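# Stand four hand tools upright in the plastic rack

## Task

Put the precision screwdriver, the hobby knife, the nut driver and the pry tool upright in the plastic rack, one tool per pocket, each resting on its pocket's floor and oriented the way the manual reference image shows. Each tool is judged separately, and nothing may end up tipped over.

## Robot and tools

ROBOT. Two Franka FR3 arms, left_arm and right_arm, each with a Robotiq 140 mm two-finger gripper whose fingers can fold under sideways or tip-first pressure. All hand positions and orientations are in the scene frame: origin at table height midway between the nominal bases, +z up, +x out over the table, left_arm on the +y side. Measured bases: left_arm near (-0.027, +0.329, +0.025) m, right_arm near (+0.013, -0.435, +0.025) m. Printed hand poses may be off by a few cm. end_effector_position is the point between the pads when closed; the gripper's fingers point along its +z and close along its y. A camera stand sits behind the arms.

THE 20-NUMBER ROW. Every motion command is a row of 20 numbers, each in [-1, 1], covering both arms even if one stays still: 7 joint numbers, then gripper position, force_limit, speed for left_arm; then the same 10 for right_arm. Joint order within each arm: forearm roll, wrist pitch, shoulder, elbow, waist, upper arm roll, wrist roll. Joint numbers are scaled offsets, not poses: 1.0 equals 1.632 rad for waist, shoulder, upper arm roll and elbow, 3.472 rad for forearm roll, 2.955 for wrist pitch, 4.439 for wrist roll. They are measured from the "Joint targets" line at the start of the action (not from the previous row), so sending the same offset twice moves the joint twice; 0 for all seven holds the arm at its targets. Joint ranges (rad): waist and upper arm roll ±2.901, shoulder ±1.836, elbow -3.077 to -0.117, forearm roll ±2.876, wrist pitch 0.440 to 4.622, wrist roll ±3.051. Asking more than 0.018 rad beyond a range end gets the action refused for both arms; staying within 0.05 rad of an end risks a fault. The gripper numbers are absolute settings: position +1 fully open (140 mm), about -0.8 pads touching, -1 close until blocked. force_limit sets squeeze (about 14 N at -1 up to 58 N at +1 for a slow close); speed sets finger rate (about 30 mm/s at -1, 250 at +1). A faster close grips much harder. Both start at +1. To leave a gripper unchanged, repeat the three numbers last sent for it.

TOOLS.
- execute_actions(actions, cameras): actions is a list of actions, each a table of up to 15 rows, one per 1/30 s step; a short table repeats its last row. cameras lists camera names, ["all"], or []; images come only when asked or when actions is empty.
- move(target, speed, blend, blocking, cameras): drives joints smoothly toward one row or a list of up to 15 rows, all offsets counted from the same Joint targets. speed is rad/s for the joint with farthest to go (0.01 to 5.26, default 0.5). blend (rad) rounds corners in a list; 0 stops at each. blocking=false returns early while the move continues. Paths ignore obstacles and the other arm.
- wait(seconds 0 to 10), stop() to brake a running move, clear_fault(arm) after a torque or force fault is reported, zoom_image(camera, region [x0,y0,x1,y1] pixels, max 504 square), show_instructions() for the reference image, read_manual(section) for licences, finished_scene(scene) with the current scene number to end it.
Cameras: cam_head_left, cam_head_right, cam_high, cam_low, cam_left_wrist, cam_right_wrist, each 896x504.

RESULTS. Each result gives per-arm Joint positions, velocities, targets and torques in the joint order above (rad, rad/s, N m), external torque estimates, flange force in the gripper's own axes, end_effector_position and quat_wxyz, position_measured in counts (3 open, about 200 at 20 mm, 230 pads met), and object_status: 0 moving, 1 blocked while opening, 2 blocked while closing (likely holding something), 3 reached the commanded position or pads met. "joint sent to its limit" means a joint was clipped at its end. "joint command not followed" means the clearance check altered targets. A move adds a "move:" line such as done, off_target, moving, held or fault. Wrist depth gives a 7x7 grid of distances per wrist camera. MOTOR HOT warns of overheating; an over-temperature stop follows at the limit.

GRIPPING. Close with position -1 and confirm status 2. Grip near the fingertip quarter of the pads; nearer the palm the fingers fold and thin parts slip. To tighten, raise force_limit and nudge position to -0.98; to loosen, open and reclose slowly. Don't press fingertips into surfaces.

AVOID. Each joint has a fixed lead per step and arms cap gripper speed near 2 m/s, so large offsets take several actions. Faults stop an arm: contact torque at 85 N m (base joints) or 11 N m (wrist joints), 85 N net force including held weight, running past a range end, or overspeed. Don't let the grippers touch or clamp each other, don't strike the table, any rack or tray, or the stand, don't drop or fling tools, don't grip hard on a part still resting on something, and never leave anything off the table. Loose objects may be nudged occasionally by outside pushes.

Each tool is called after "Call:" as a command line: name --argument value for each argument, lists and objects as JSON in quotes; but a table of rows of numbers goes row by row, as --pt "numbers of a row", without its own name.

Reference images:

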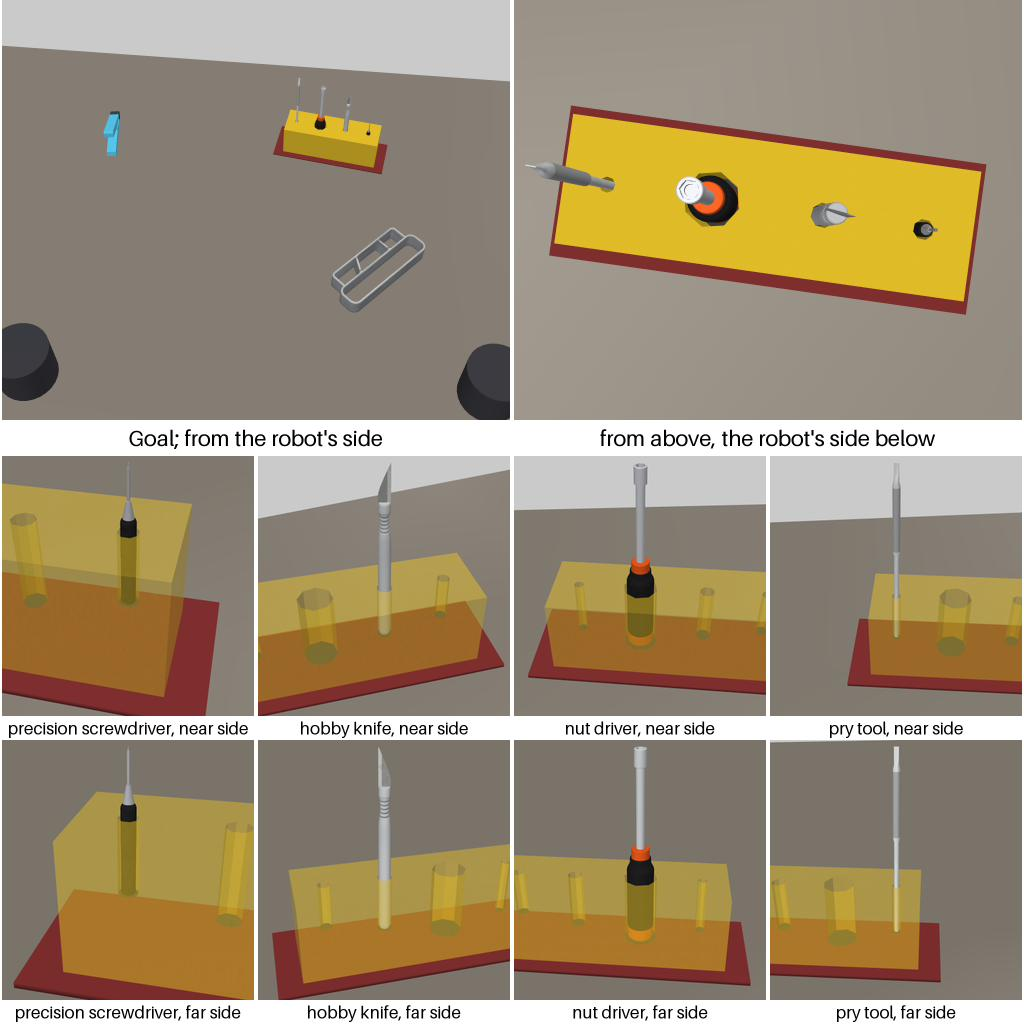

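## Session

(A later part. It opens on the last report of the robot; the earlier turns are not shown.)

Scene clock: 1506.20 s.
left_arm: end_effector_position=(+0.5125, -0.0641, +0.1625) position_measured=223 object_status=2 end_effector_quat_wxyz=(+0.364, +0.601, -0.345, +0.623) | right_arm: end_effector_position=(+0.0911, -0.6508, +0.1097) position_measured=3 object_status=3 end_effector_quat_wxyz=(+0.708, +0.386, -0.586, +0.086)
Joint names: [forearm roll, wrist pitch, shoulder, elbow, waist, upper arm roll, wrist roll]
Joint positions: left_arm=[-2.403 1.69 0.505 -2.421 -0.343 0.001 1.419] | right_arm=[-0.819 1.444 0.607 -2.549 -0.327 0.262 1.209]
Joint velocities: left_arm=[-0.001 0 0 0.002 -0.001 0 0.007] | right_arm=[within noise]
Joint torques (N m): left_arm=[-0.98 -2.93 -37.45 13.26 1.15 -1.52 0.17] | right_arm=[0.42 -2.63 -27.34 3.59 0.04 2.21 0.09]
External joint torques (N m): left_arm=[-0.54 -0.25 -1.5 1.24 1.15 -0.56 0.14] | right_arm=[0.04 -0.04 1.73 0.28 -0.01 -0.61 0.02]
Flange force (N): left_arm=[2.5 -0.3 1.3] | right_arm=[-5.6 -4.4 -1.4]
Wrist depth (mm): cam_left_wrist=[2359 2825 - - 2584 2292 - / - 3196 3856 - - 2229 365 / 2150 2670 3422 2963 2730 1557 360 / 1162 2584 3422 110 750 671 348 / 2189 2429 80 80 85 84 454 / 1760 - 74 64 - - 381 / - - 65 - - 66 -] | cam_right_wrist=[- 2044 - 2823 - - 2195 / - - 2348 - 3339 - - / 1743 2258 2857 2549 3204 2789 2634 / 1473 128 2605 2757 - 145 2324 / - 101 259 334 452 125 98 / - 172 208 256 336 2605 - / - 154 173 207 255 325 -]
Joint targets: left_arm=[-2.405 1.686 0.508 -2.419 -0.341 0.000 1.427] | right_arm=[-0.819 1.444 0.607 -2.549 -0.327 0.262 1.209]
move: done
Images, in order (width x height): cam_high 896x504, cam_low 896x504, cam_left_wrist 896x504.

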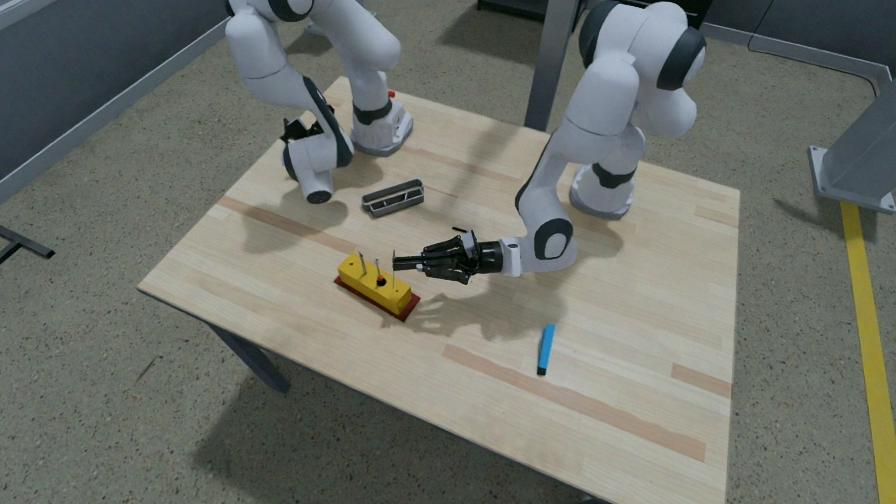

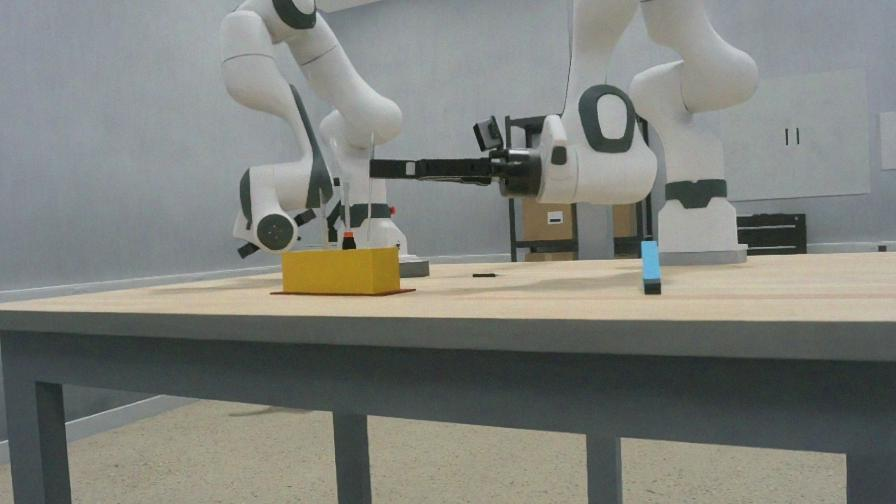

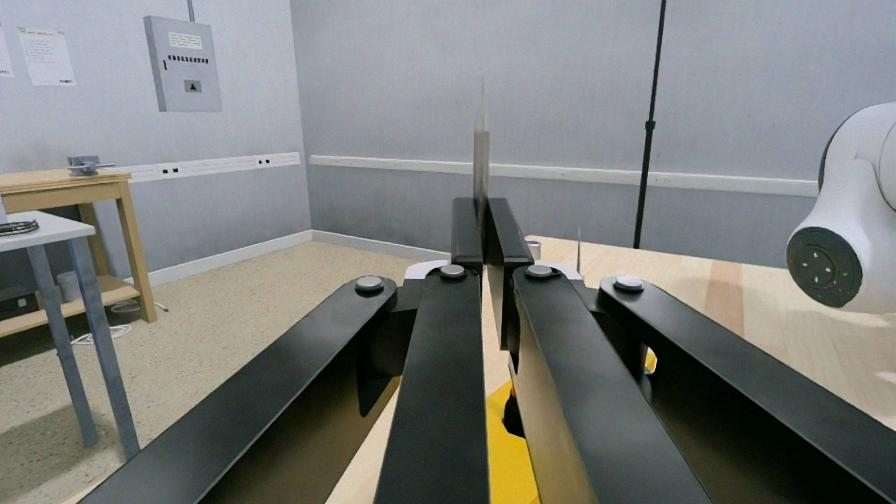

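Call:
move --target '[0.0027,-0.0028,-0.0040,-0.0094,0.0058,0,0.0011,-1,-0.1,-1,0,0,0,0,0,0,0,1,1,1]' --speed 0.04 --cameras '["cam_high","cam_low","cam_head_left","cam_head_right"]'

Call:
zoom_image --camera "cam_low" --region '[310, 215, 410, 265]'

Call:
zoom_image --camera "cam_high" --region '[330, 250, 430, 320]'

Scene clock: 1574.67 s.
left_arm: end_effector_position=(+0.5106, -0.0588, +0.1610) position_measured=223 object_status=2 end_effector_quat_wxyz=(+0.362, +0.602, -0.344, +0.623) | right_arm: end_effector_position=(+0.0911, -0.6508, +0.1097) position_measured=3 object_status=3 end_effector_quat_wxyz=(+0.708, +0.386, -0.586, +0.086)
Joint names: [forearm roll, wrist pitch, shoulder, elbow, waist, upper arm roll, wrist roll]
Joint positions: left_arm=[-2.399 1.683 0.504 -2.433 -0.333 0.001 1.424] | right_arm=[-0.819 1.444 0.607 -2.549 -0.327 0.262 1.209]
Joint velocities: left_arm=[0.003 -0.005 -0.002 -0.001 0 0.001 0.004] | right_arm=[within noise]
Joint torques (N m): left_arm=[0.04 -2.86 -38.21 12.14 1.15 -1.55 0.15] | right_arm=[0.43 -2.61 -27.34 3.61 0.08 2.18 0.09]
External joint torques (N m): left_arm=[0.45 -0.18 -2.62 0.41 1.25 -0.5 0.12] | right_arm=[0.05 -0.02 1.77 0.28 0.05 -0.61 0.02]
Flange force (N): left_arm=[7.2 0.6 -3.0] | right_arm=[-5.8 -4.5 -1.5]
Wrist depth (mm): cam_left_wrist=[2641 2927 - - - - 2249 / - 2858 - - 2454 2131 379 / 2169 - - 163 - 2208 353 / 1174 2584 3626 110 675 662 351 / 2169 2429 80 80 85 84 450 / 1799 - 74 64 - - 380 / - - 65 - - 66 -] | cam_right_wrist=[1570 1706 - - - - 2470 / - - - - - 2549 2789 / 1694 1897 2789 2577 - 2348 2694 / 1482 128 2419 3648 3487 145 2136 / - 101 259 341 2694 125 98 / - 172 207 257 339 2577 - / - 153 173 207 256 327 -]
Joint targets: left_arm=[-2.396 1.677 0.501 -2.434 -0.332 0.000 1.432] | right_arm=[-0.819 1.444 0.607 -2.549 -0.327 0.262 1.209]
move: done
Images, in order (width x height): cam_head_left 896x504, cam_head_right 896x504, cam_high 896x504, cam_low 896x504.

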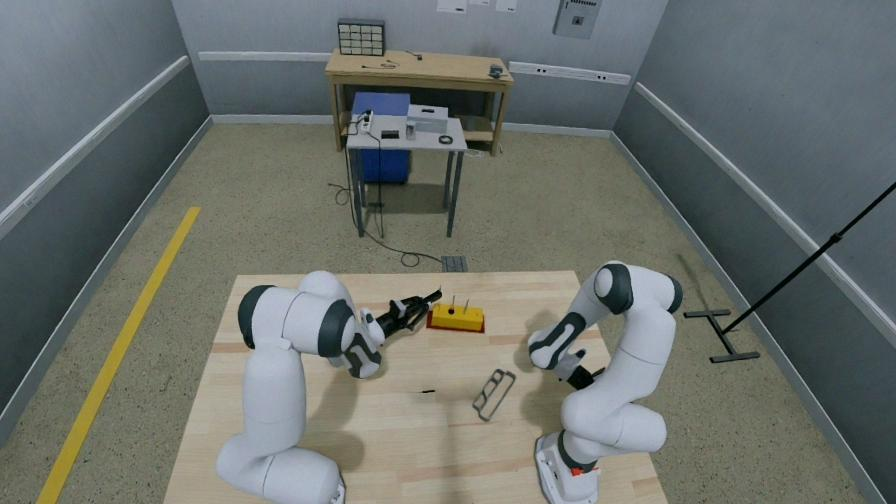

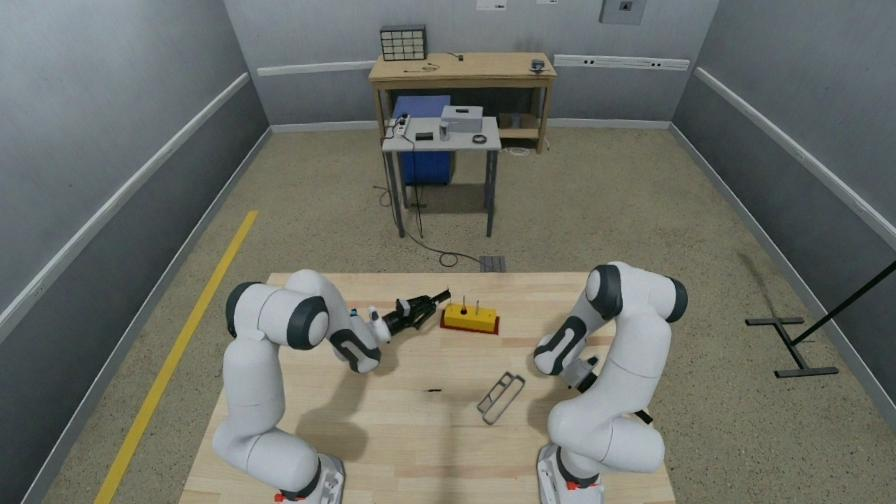

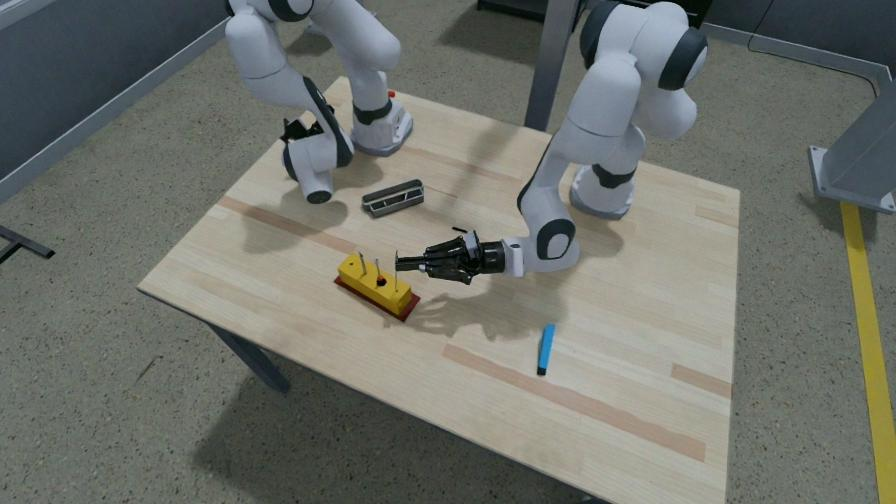

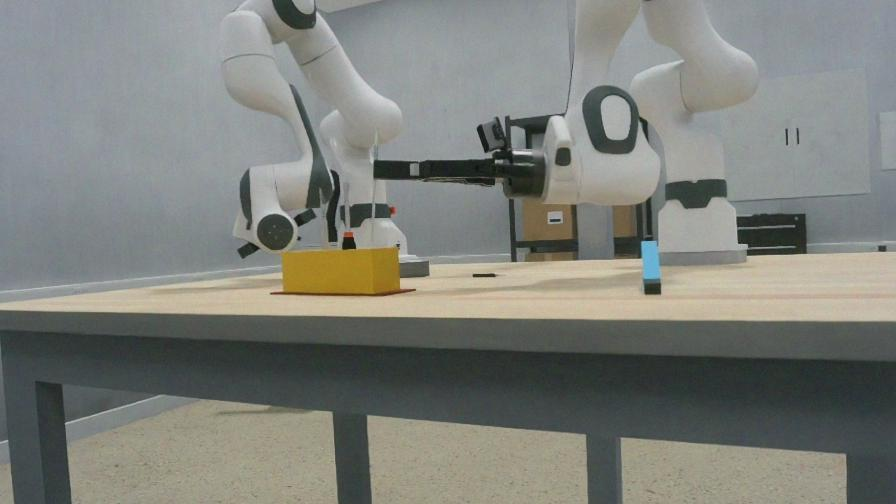

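Scaled by 5.040.

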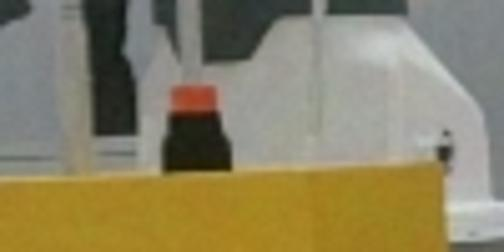

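Scaled by 5.040.

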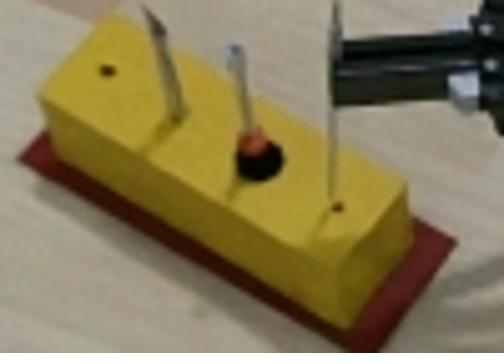

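Call:
zoom_image --camera "cam_high" --region '[376, 265, 416, 305]'

Call:
zoom_image --camera "cam_head_right" --region '[430, 280, 510, 340]'

Call:
zoom_image --camera "cam_head_left" --region '[415, 280, 495, 340]'

Scaled by 12.600.

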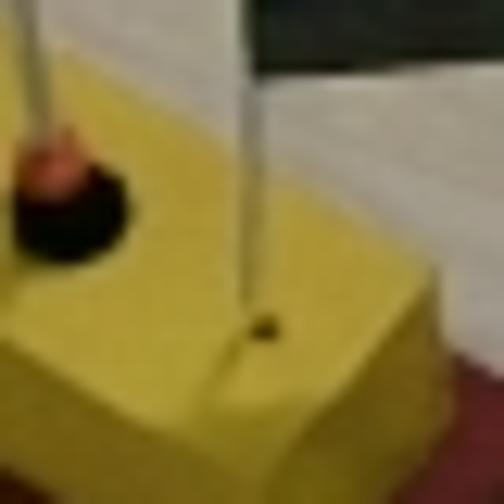

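Scaled by 6.300.

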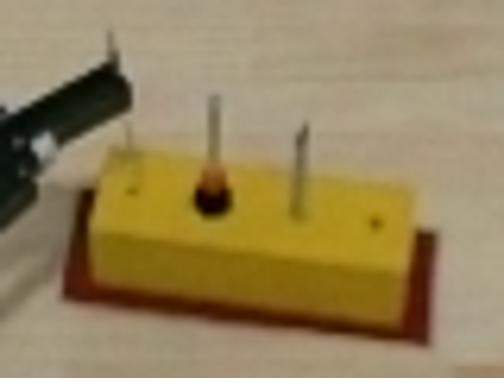

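Scaled by 6.300.

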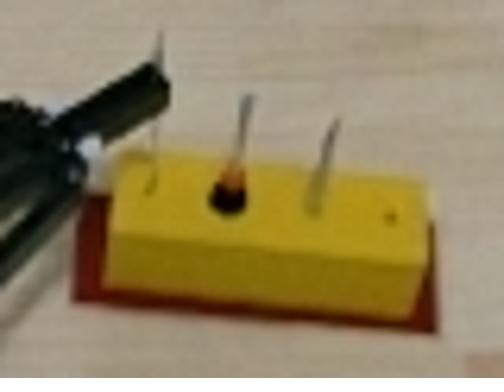

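Call:
zoom_image --camera "cam_low" --region '[335, 120, 415, 250]'

Call:
zoom_image --camera "cam_high" --region '[370, 240, 420, 310]'

Scaled by 3.877.

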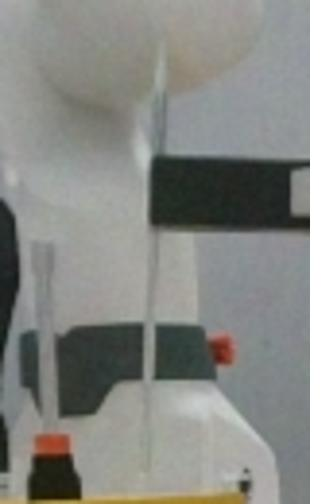

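Scaled by 7.200.

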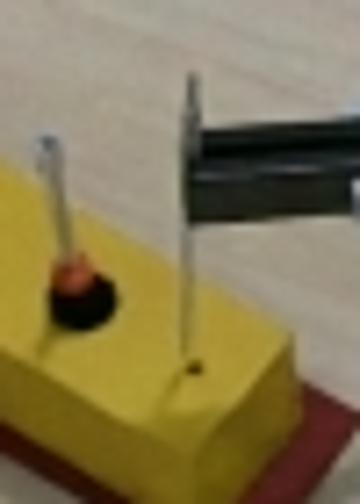

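Call:
move --target '[-0.0017,0.0403,-0.0391,-0.0018,-0.0148,0,-0.0091,-1,-0.1,-1,0,0,0,0,0,0,0,1,1,1]' --speed 0.06 --cameras '["cam_high","cam_low"]'

Call:
zoom_image --camera "cam_low" --region '[335, 120, 415, 250]'

Call:
zoom_image --camera "cam_high" --region '[370, 240, 420, 310]'

Call:
zoom_image --camera "cam_high" --region '[380, 275, 410, 305]'

Scene clock: 1674.53 s.
left_arm: end_effector_position=(+0.5130, -0.0629, +0.1658) position_measured=223 object_status=2 end_effector_quat_wxyz=(+0.348, +0.618, -0.360, +0.606) | right_arm: end_effector_position=(+0.0911, -0.6508, +0.1097) position_measured=3 object_status=3 end_effector_quat_wxyz=(+0.708, +0.386, -0.586, +0.086)
Joint names: [forearm roll, wrist pitch, shoulder, elbow, waist, upper arm roll, wrist roll]
Joint positions: left_arm=[-2.399 1.792 0.44 -2.436 -0.355 0.001 1.399] | right_arm=[-0.819 1.444 0.607 -2.549 -0.327 0.262 1.209]
Joint velocities: left_arm=[0.001 0.004 -0.001 0 0 0 -0.005] | right_arm=[within noise]
Joint torques (N m): left_arm=[-1.02 -2.17 -37.53 13.28 -0.09 -1.38 -0.19] | right_arm=[0.42 -2.62 -27.35 3.63 0.08 2.2 0.06]
External joint torques (N m): left_arm=[-0.52 0.37 -2.28 0.16 -0.03 -0.55 -0.22] | right_arm=[0.05 -0.03 1.76 0.27 0.08 -0.57 -0.01]
Flange force (N): left_arm=[7.5 2.9 -0.5] | right_arm=[-5.7 -4.4 -1.5]
Wrist depth (mm): cam_left_wrist=[1991 2730 - - 2131 - - / 2612 3114 - 3037 2858 - 374 / 1991 2730 - 161 - 1959 350 / 2131 2892 3114 109 650 594 348 / 2131 2314 80 80 85 84 442 / 1699 - 74 64 - - 359 / - - 65 - - 66 -] | cam_right_wrist=[1520 1824 2195 - - - - / - 1706 - - 3705 2634 3079 / 1743 1928 3339 2927 3161 2470 2522 / 1464 128 2371 2725 3763 145 2496 / - 101 259 343 452 126 98 / - 172 208 256 336 413 - / - 153 173 207 255 324 -]
Joint targets: left_arm=[-2.402 1.797 0.437 -2.437 -0.356 0.000 1.391] | right_arm=[-0.819 1.444 0.607 -2.549 -0.327 0.262 1.209]
move: done
Images, in order (width x height): cam_high 896x504, cam_low 896x504.

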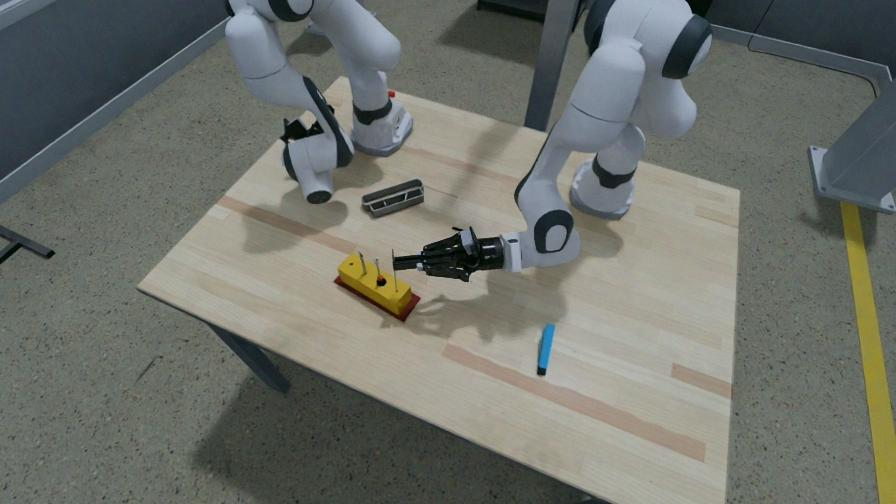

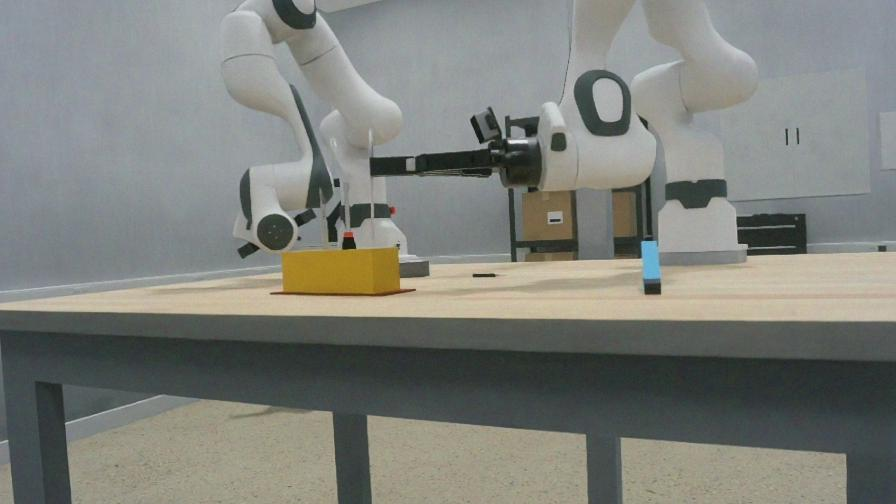

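Scaled by 3.877.

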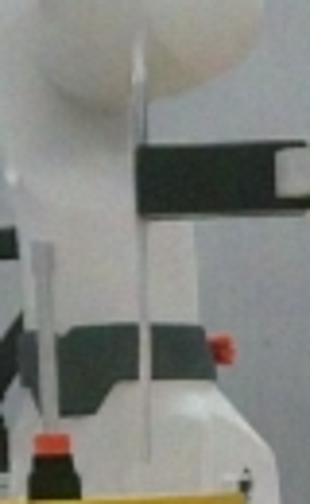

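Scaled by 7.200.

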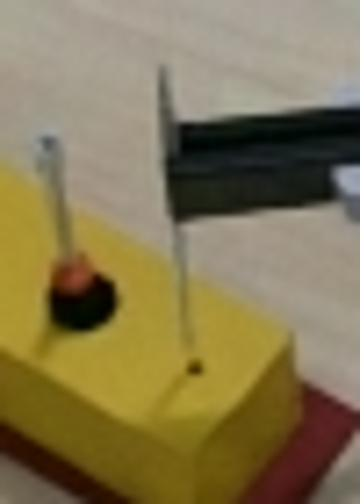

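Scaled by 16.800.

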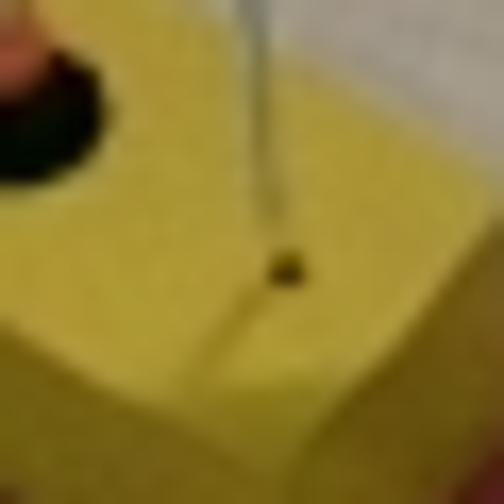

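Call:
move --target '[0.0003,-0.0050,0.0142,0.0032,0.0021,0,0.0027,-1,-0.1,-1,0,0,0,0,0,0,0,1,1,1]' --speed 0.04 --cameras '["cam_high","cam_low"]'

Call:
zoom_image --camera "cam_low" --region '[335, 200, 415, 260]'

Call:
zoom_image --camera "cam_high" --region '[380, 275, 410, 305]'

Scene clock: 1697.90 s.
left_arm: end_effector_position=(+0.5106, -0.0622, +0.1566) position_measured=223 object_status=2 end_effector_quat_wxyz=(+0.350, +0.622, -0.358, +0.602) | right_arm: end_effector_position=(+0.0911, -0.6508, +0.1097) position_measured=3 object_status=3 end_effector_quat_wxyz=(+0.708, +0.386, -0.586, +0.086)
Joint names: [forearm roll, wrist pitch, shoulder, elbow, waist, upper arm roll, wrist roll]
Joint positions: left_arm=[-2.399 1.787 0.458 -2.434 -0.354 0.001 1.397] | right_arm=[-0.819 1.444 0.607 -2.549 -0.327 0.262 1.209]
Joint velocities: left_arm=[0 -0.005 0.002 0.002 0 0.001 -0.001] | right_arm=[within noise]
Joint torques (N m): left_arm=[-0.76 -2.79 -36.49 13.37 1.12 -1.38 0.15] | right_arm=[0.43 -2.63 -27.34 3.62 0.12 2.22 0.1]
External joint torques (N m): left_arm=[-0.28 -0.29 -1.16 0.67 1.09 -0.62 0.12] | right_arm=[0.05 -0.05 1.72 0.27 0.11 -0.56 0.03]
Flange force (N): left_arm=[2.1 0.3 -0.3] | right_arm=[-5.7 -4.3 -1.6]
Wrist depth (mm): cam_left_wrist=[- 2699 3328 - 1959 - 2189 / - 3037 - 3626 2314 2229 358 / 2024 - - 3037 - - 346 / 2169 2792 2927 110 626 613 354 / 1975 2292 80 80 85 85 431 / 1577 - 74 64 - - 350 / - - 65 - - 66 -] | cam_right_wrist=[- 1756 2155 - - - 2419 / 1591 - - 3204 3539 2823 2062 / 1796 2136 2823 2444 2577 3120 2522 / 1446 129 2117 2694 2964 145 2216 / - 101 259 342 490 125 98 / - 172 207 257 337 2549 - / - 153 173 207 255 323 -]
Joint targets: left_arm=[-2.401 1.782 0.460 -2.432 -0.353 0.000 1.403] | right_arm=[-0.819 1.444 0.607 -2.549 -0.327 0.262 1.209]
move: done
Images, in order (width x height): cam_high 896x504, cam_low 896x504.

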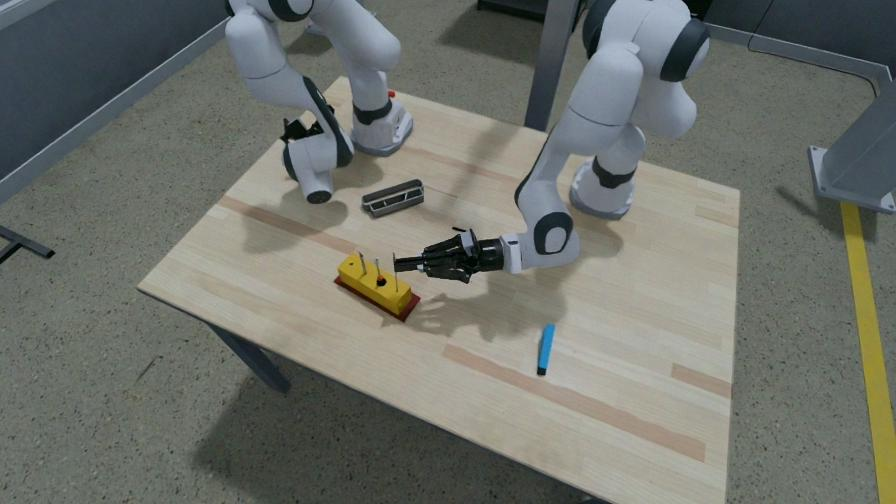

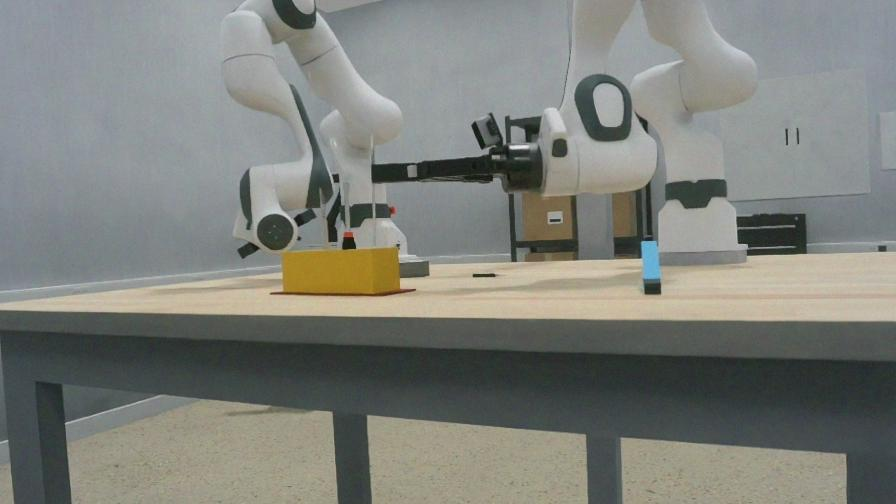

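Scaled by 6.300.

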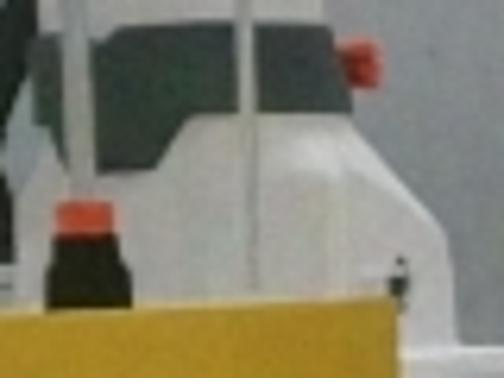

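Scaled by 16.800.

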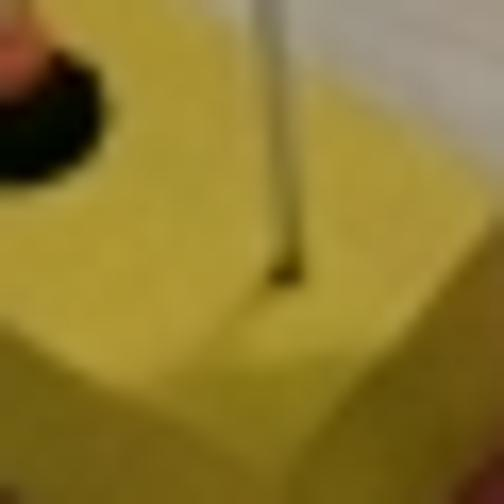

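Call:
move --target '[-0.0006,-0.0079,0.0323,0.0131,0.0017,0,0.0049,-1,-0.1,-1,0,0,0,0,0,0,0,1,1,1]' --speed 0.04 --cameras '["cam_high","cam_low"]'

Call:
zoom_image --camera "cam_low" --region '[335, 200, 415, 260]'

Call:
zoom_image --camera "cam_high" --region '[370, 240, 420, 310]'

Scene clock: 1725.77 s.
left_arm: end_effector_position=(+0.5150, -0.0660, +0.1526) position_measured=223 object_status=2 end_effector_quat_wxyz=(+0.354, +0.612, -0.356, +0.611) | right_arm: end_effector_position=(+0.0911, -0.6508, +0.1097) position_measured=3 object_status=3 end_effector_quat_wxyz=(+0.708, +0.386, -0.586, +0.086)
Joint names: [forearm roll, wrist pitch, shoulder, elbow, waist, upper arm roll, wrist roll]
Joint positions: left_arm=[-2.402 1.745 0.502 -2.407 -0.351 0 1.417] | right_arm=[-0.819 1.444 0.607 -2.549 -0.327 0.262 1.209]
Joint velocities: left_arm=[-0.001 -0.004 0.001 0.001 0.001 0.001 0.004] | right_arm=[within noise]
Joint torques (N m): left_arm=[-0.59 -0.2 -31.8 10.32 1.05 -1.07 0.15] | right_arm=[0.41 -2.64 -27.3 3.64 0.07 2.22 0.07]
External joint torques (N m): left_arm=[-0.13 2.38 4.31 -2 1.09 -0.12 0.12] | right_arm=[0.04 -0.05 1.82 0.26 0.09 -0.53 0]
Flange force (N): left_arm=[-7.5 -0.8 2.6] | right_arm=[-5.9 -4.4 -1.6]
Wrist depth (mm): cam_left_wrist=[2131 2699 - - 2504 - - / - 2892 3737 - 2557 2292 356 / 1991 - - 160 - 2270 348 / 1327 3114 3374 109 644 631 351 / 2024 2479 80 80 85 84 439 / 1735 - 74 64 - - 347 / - - 65 - - 66 -] | cam_right_wrist=[- 1852 1731 2725 - - 1882 / - 1992 2216 2195 3293 1992 2634 / 1682 1943 2577 2470 - 2549 2725 / 1491 128 2444 2605 2280 144 2444 / - 101 255 341 454 125 99 / - 172 207 257 338 2634 - / - 153 174 207 255 325 -]
Joint targets: left_arm=[-2.403 1.758 0.513 -2.411 -0.350 0.000 1.425] | right_arm=[-0.819 1.444 0.607 -2.549 -0.327 0.262 1.209]
move: off_target (left_arm); left_arm: the wrist pitch is farthest, 0.013 rad from its target
Images, in order (width x height): cam_high 896x504, cam_low 896x504.

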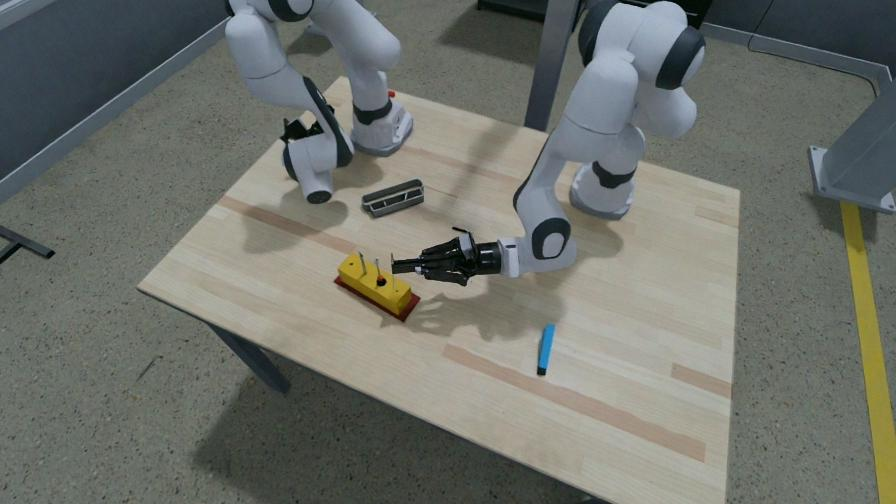

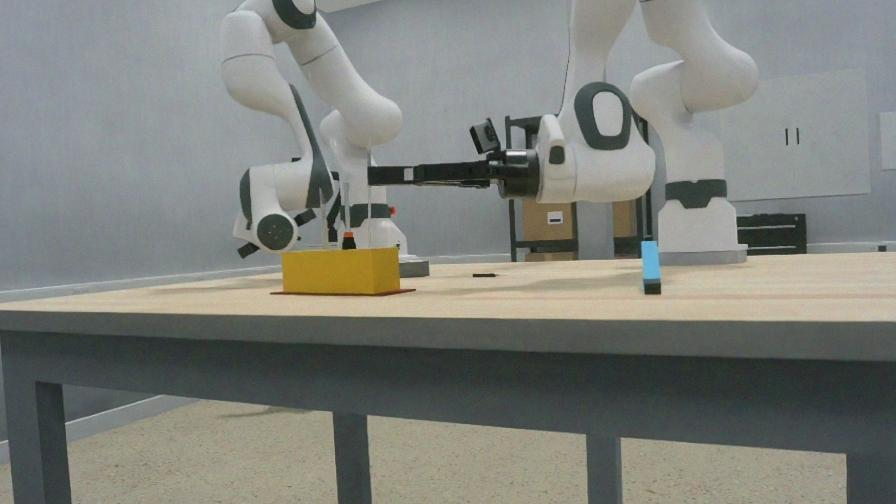

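Scaled by 6.300.

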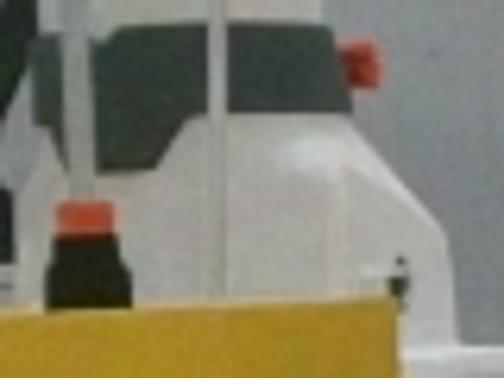

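Scaled by 7.200.

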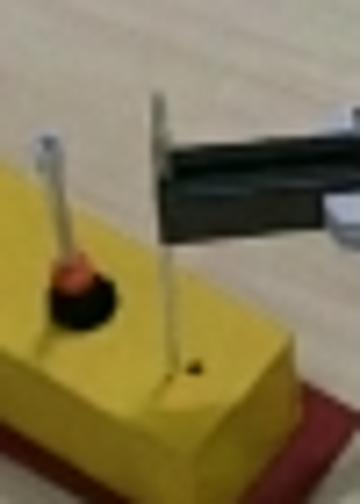

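Call:
move --pt "-0.0003 0.0112 -0.0440 -0.0175 -0.0040 0 -0.0065 -1 -0.1 -1 0 0 0 0 0 0 0 1 1 1" --pt "-0.0003 0.0071 -0.0279 -0.0110 -0.0032 0 -0.0041 -1 -0.1 -1 0 0 0 0 0 0 0 1 1 1" --speed 0.04 --cameras '["cam_high","cam_low","cam_head_left","cam_head_right","cam_left_wrist"]'

Call:
zoom_image --camera "cam_low" --region '[335, 200, 415, 260]'

Call:
zoom_image --camera "cam_high" --region '[380, 275, 410, 305]'

Call:
zoom_image --camera "cam_head_right" --region '[440, 285, 480, 325]'

Call:
zoom_image --camera "cam_head_left" --region '[425, 285, 465, 325]'

Scene clock: 1770.37 s.
left_arm: end_effector_position=(+0.5107, -0.0632, +0.1545) position_measured=223 object_status=2 end_effector_quat_wxyz=(+0.350, +0.621, -0.359, +0.602) | right_arm: end_effector_position=(+0.0911, -0.6508, +0.1097) position_measured=3 object_status=3 end_effector_quat_wxyz=(+0.708, +0.386, -0.586, +0.086)
Joint names: [forearm roll, wrist pitch, shoulder, elbow, waist, upper arm roll, wrist roll]
Joint positions: left_arm=[-2.402 1.784 0.465 -2.43 -0.355 0 1.404] | right_arm=[-0.819 1.444 0.607 -2.549 -0.327 0.262 1.209]
Joint torques (N m): left_arm=[-0.82 -2.85 -36.62 13.59 0.54 -1.26 0.03] | right_arm=[0.42 -2.64 -27.32 3.63 0.1 2.2 0.09]
External joint torques (N m): left_arm=[-0.37 -0.35 -1.33 1.08 0.71 -0.29 0] | right_arm=[0.04 -0.05 1.75 0.3 0.1 -0.57 0.02]
Flange force (N): left_arm=[2.2 -0.4 0.7] | right_arm=[-5.8 -4.4 -1.6]
Wrist depth (mm): cam_left_wrist=[2557 2825 3155 - - 2131 2249 / - 2699 - 2008 - - 361 / 1928 - 3328 2927 2761 2189 345 / 2359 2670 2761 109 621 612 354 / 1991 2229 80 80 85 84 428 / 1641 - 74 64 - - 346 / - - 65 - - 66 -] | cam_right_wrist=[- 1943 - - - - - / 1706 2044 - 3436 2757 2891 - / 1718 2117 2927 2549 - 2470 2444 / 1428 128 2258 2496 3705 134 2395 / - 101 258 341 464 125 98 / - 172 207 257 336 2549 - / - 153 174 207 255 327 -]
Joint targets: left_arm=[-2.404 1.779 0.468 -2.429 -0.355 0.000 1.407] | right_arm=[-0.819 1.444 0.607 -2.549 -0.327 0.262 1.209]
move: done
Images, in order (width x height): cam_head_left 896x504, cam_head_right 896x504, cam_high 896x504, cam_low 896x504, cam_left_wrist 896x504.

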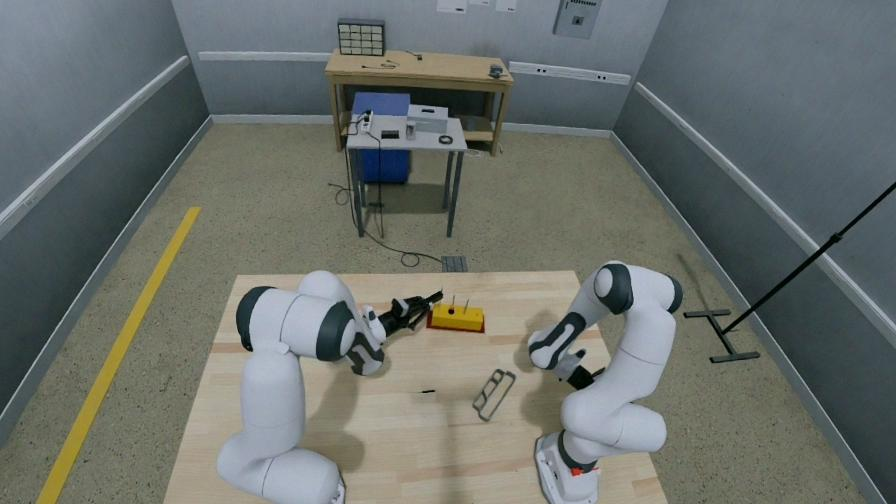

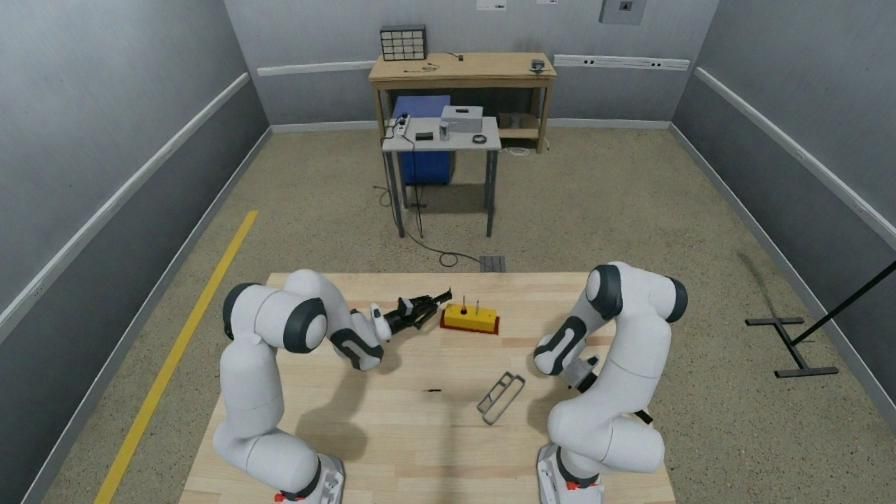

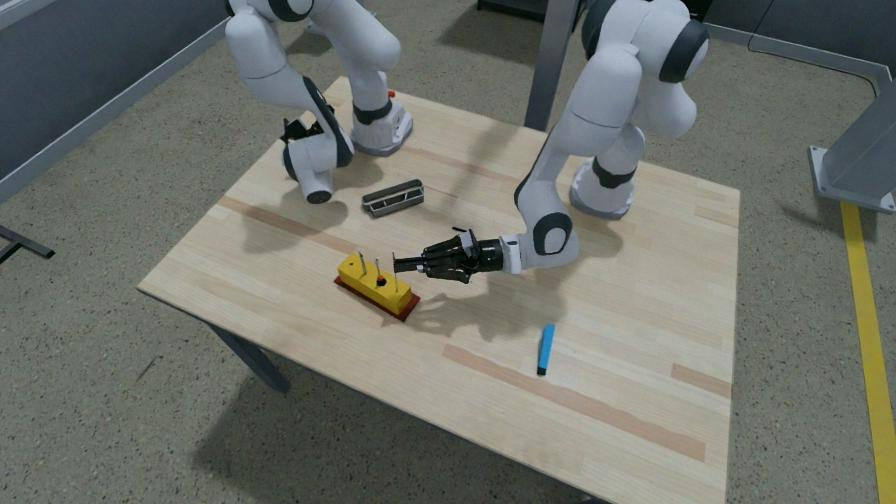

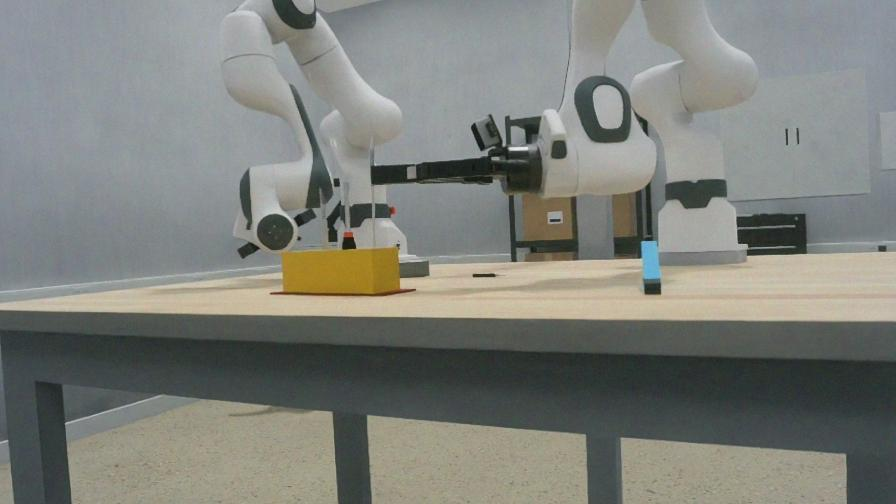

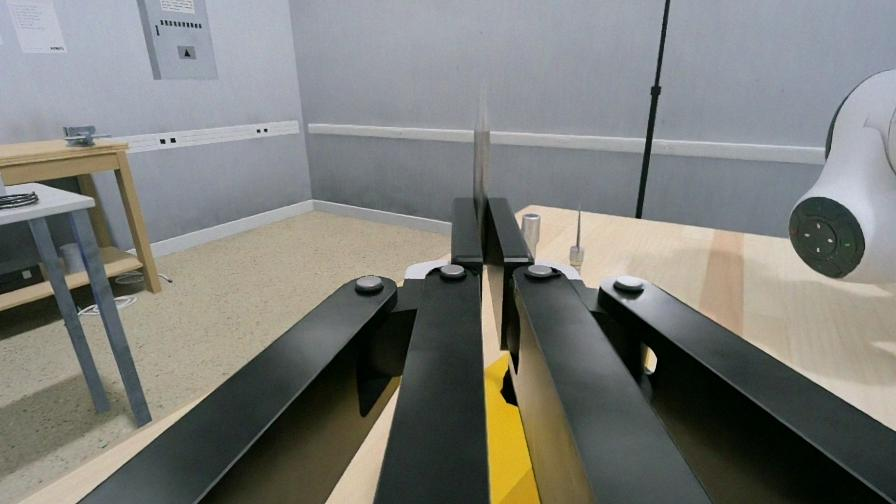

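Scaled by 6.300.

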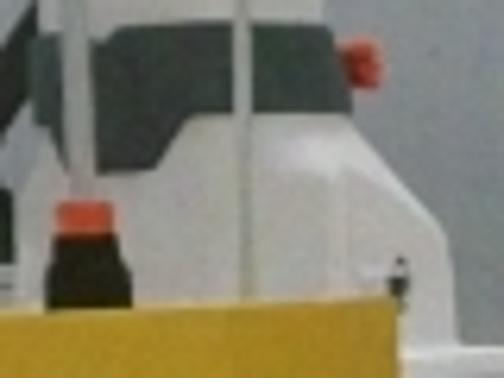

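Scaled by 16.800.

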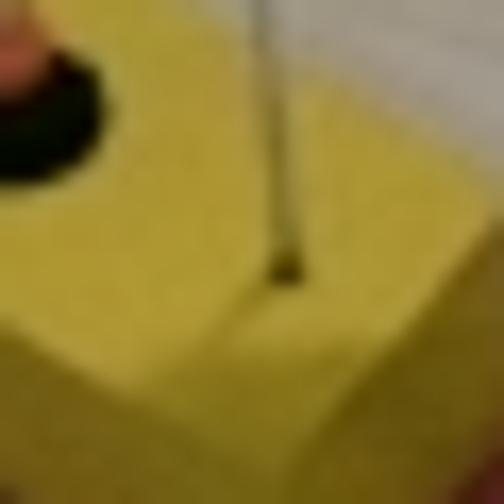

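Scaled by 12.600.

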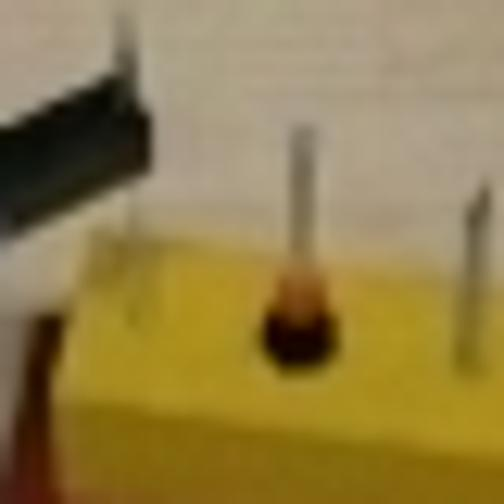

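Scaled by 12.600.

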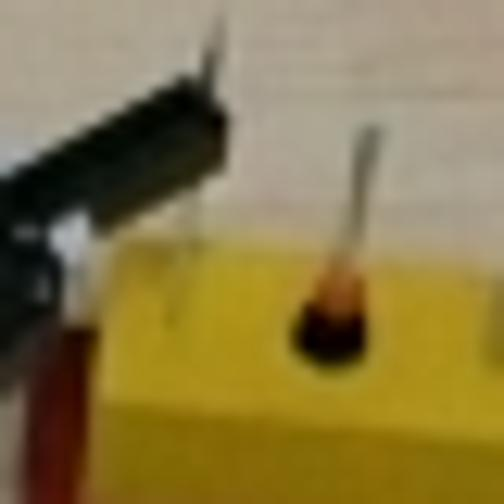

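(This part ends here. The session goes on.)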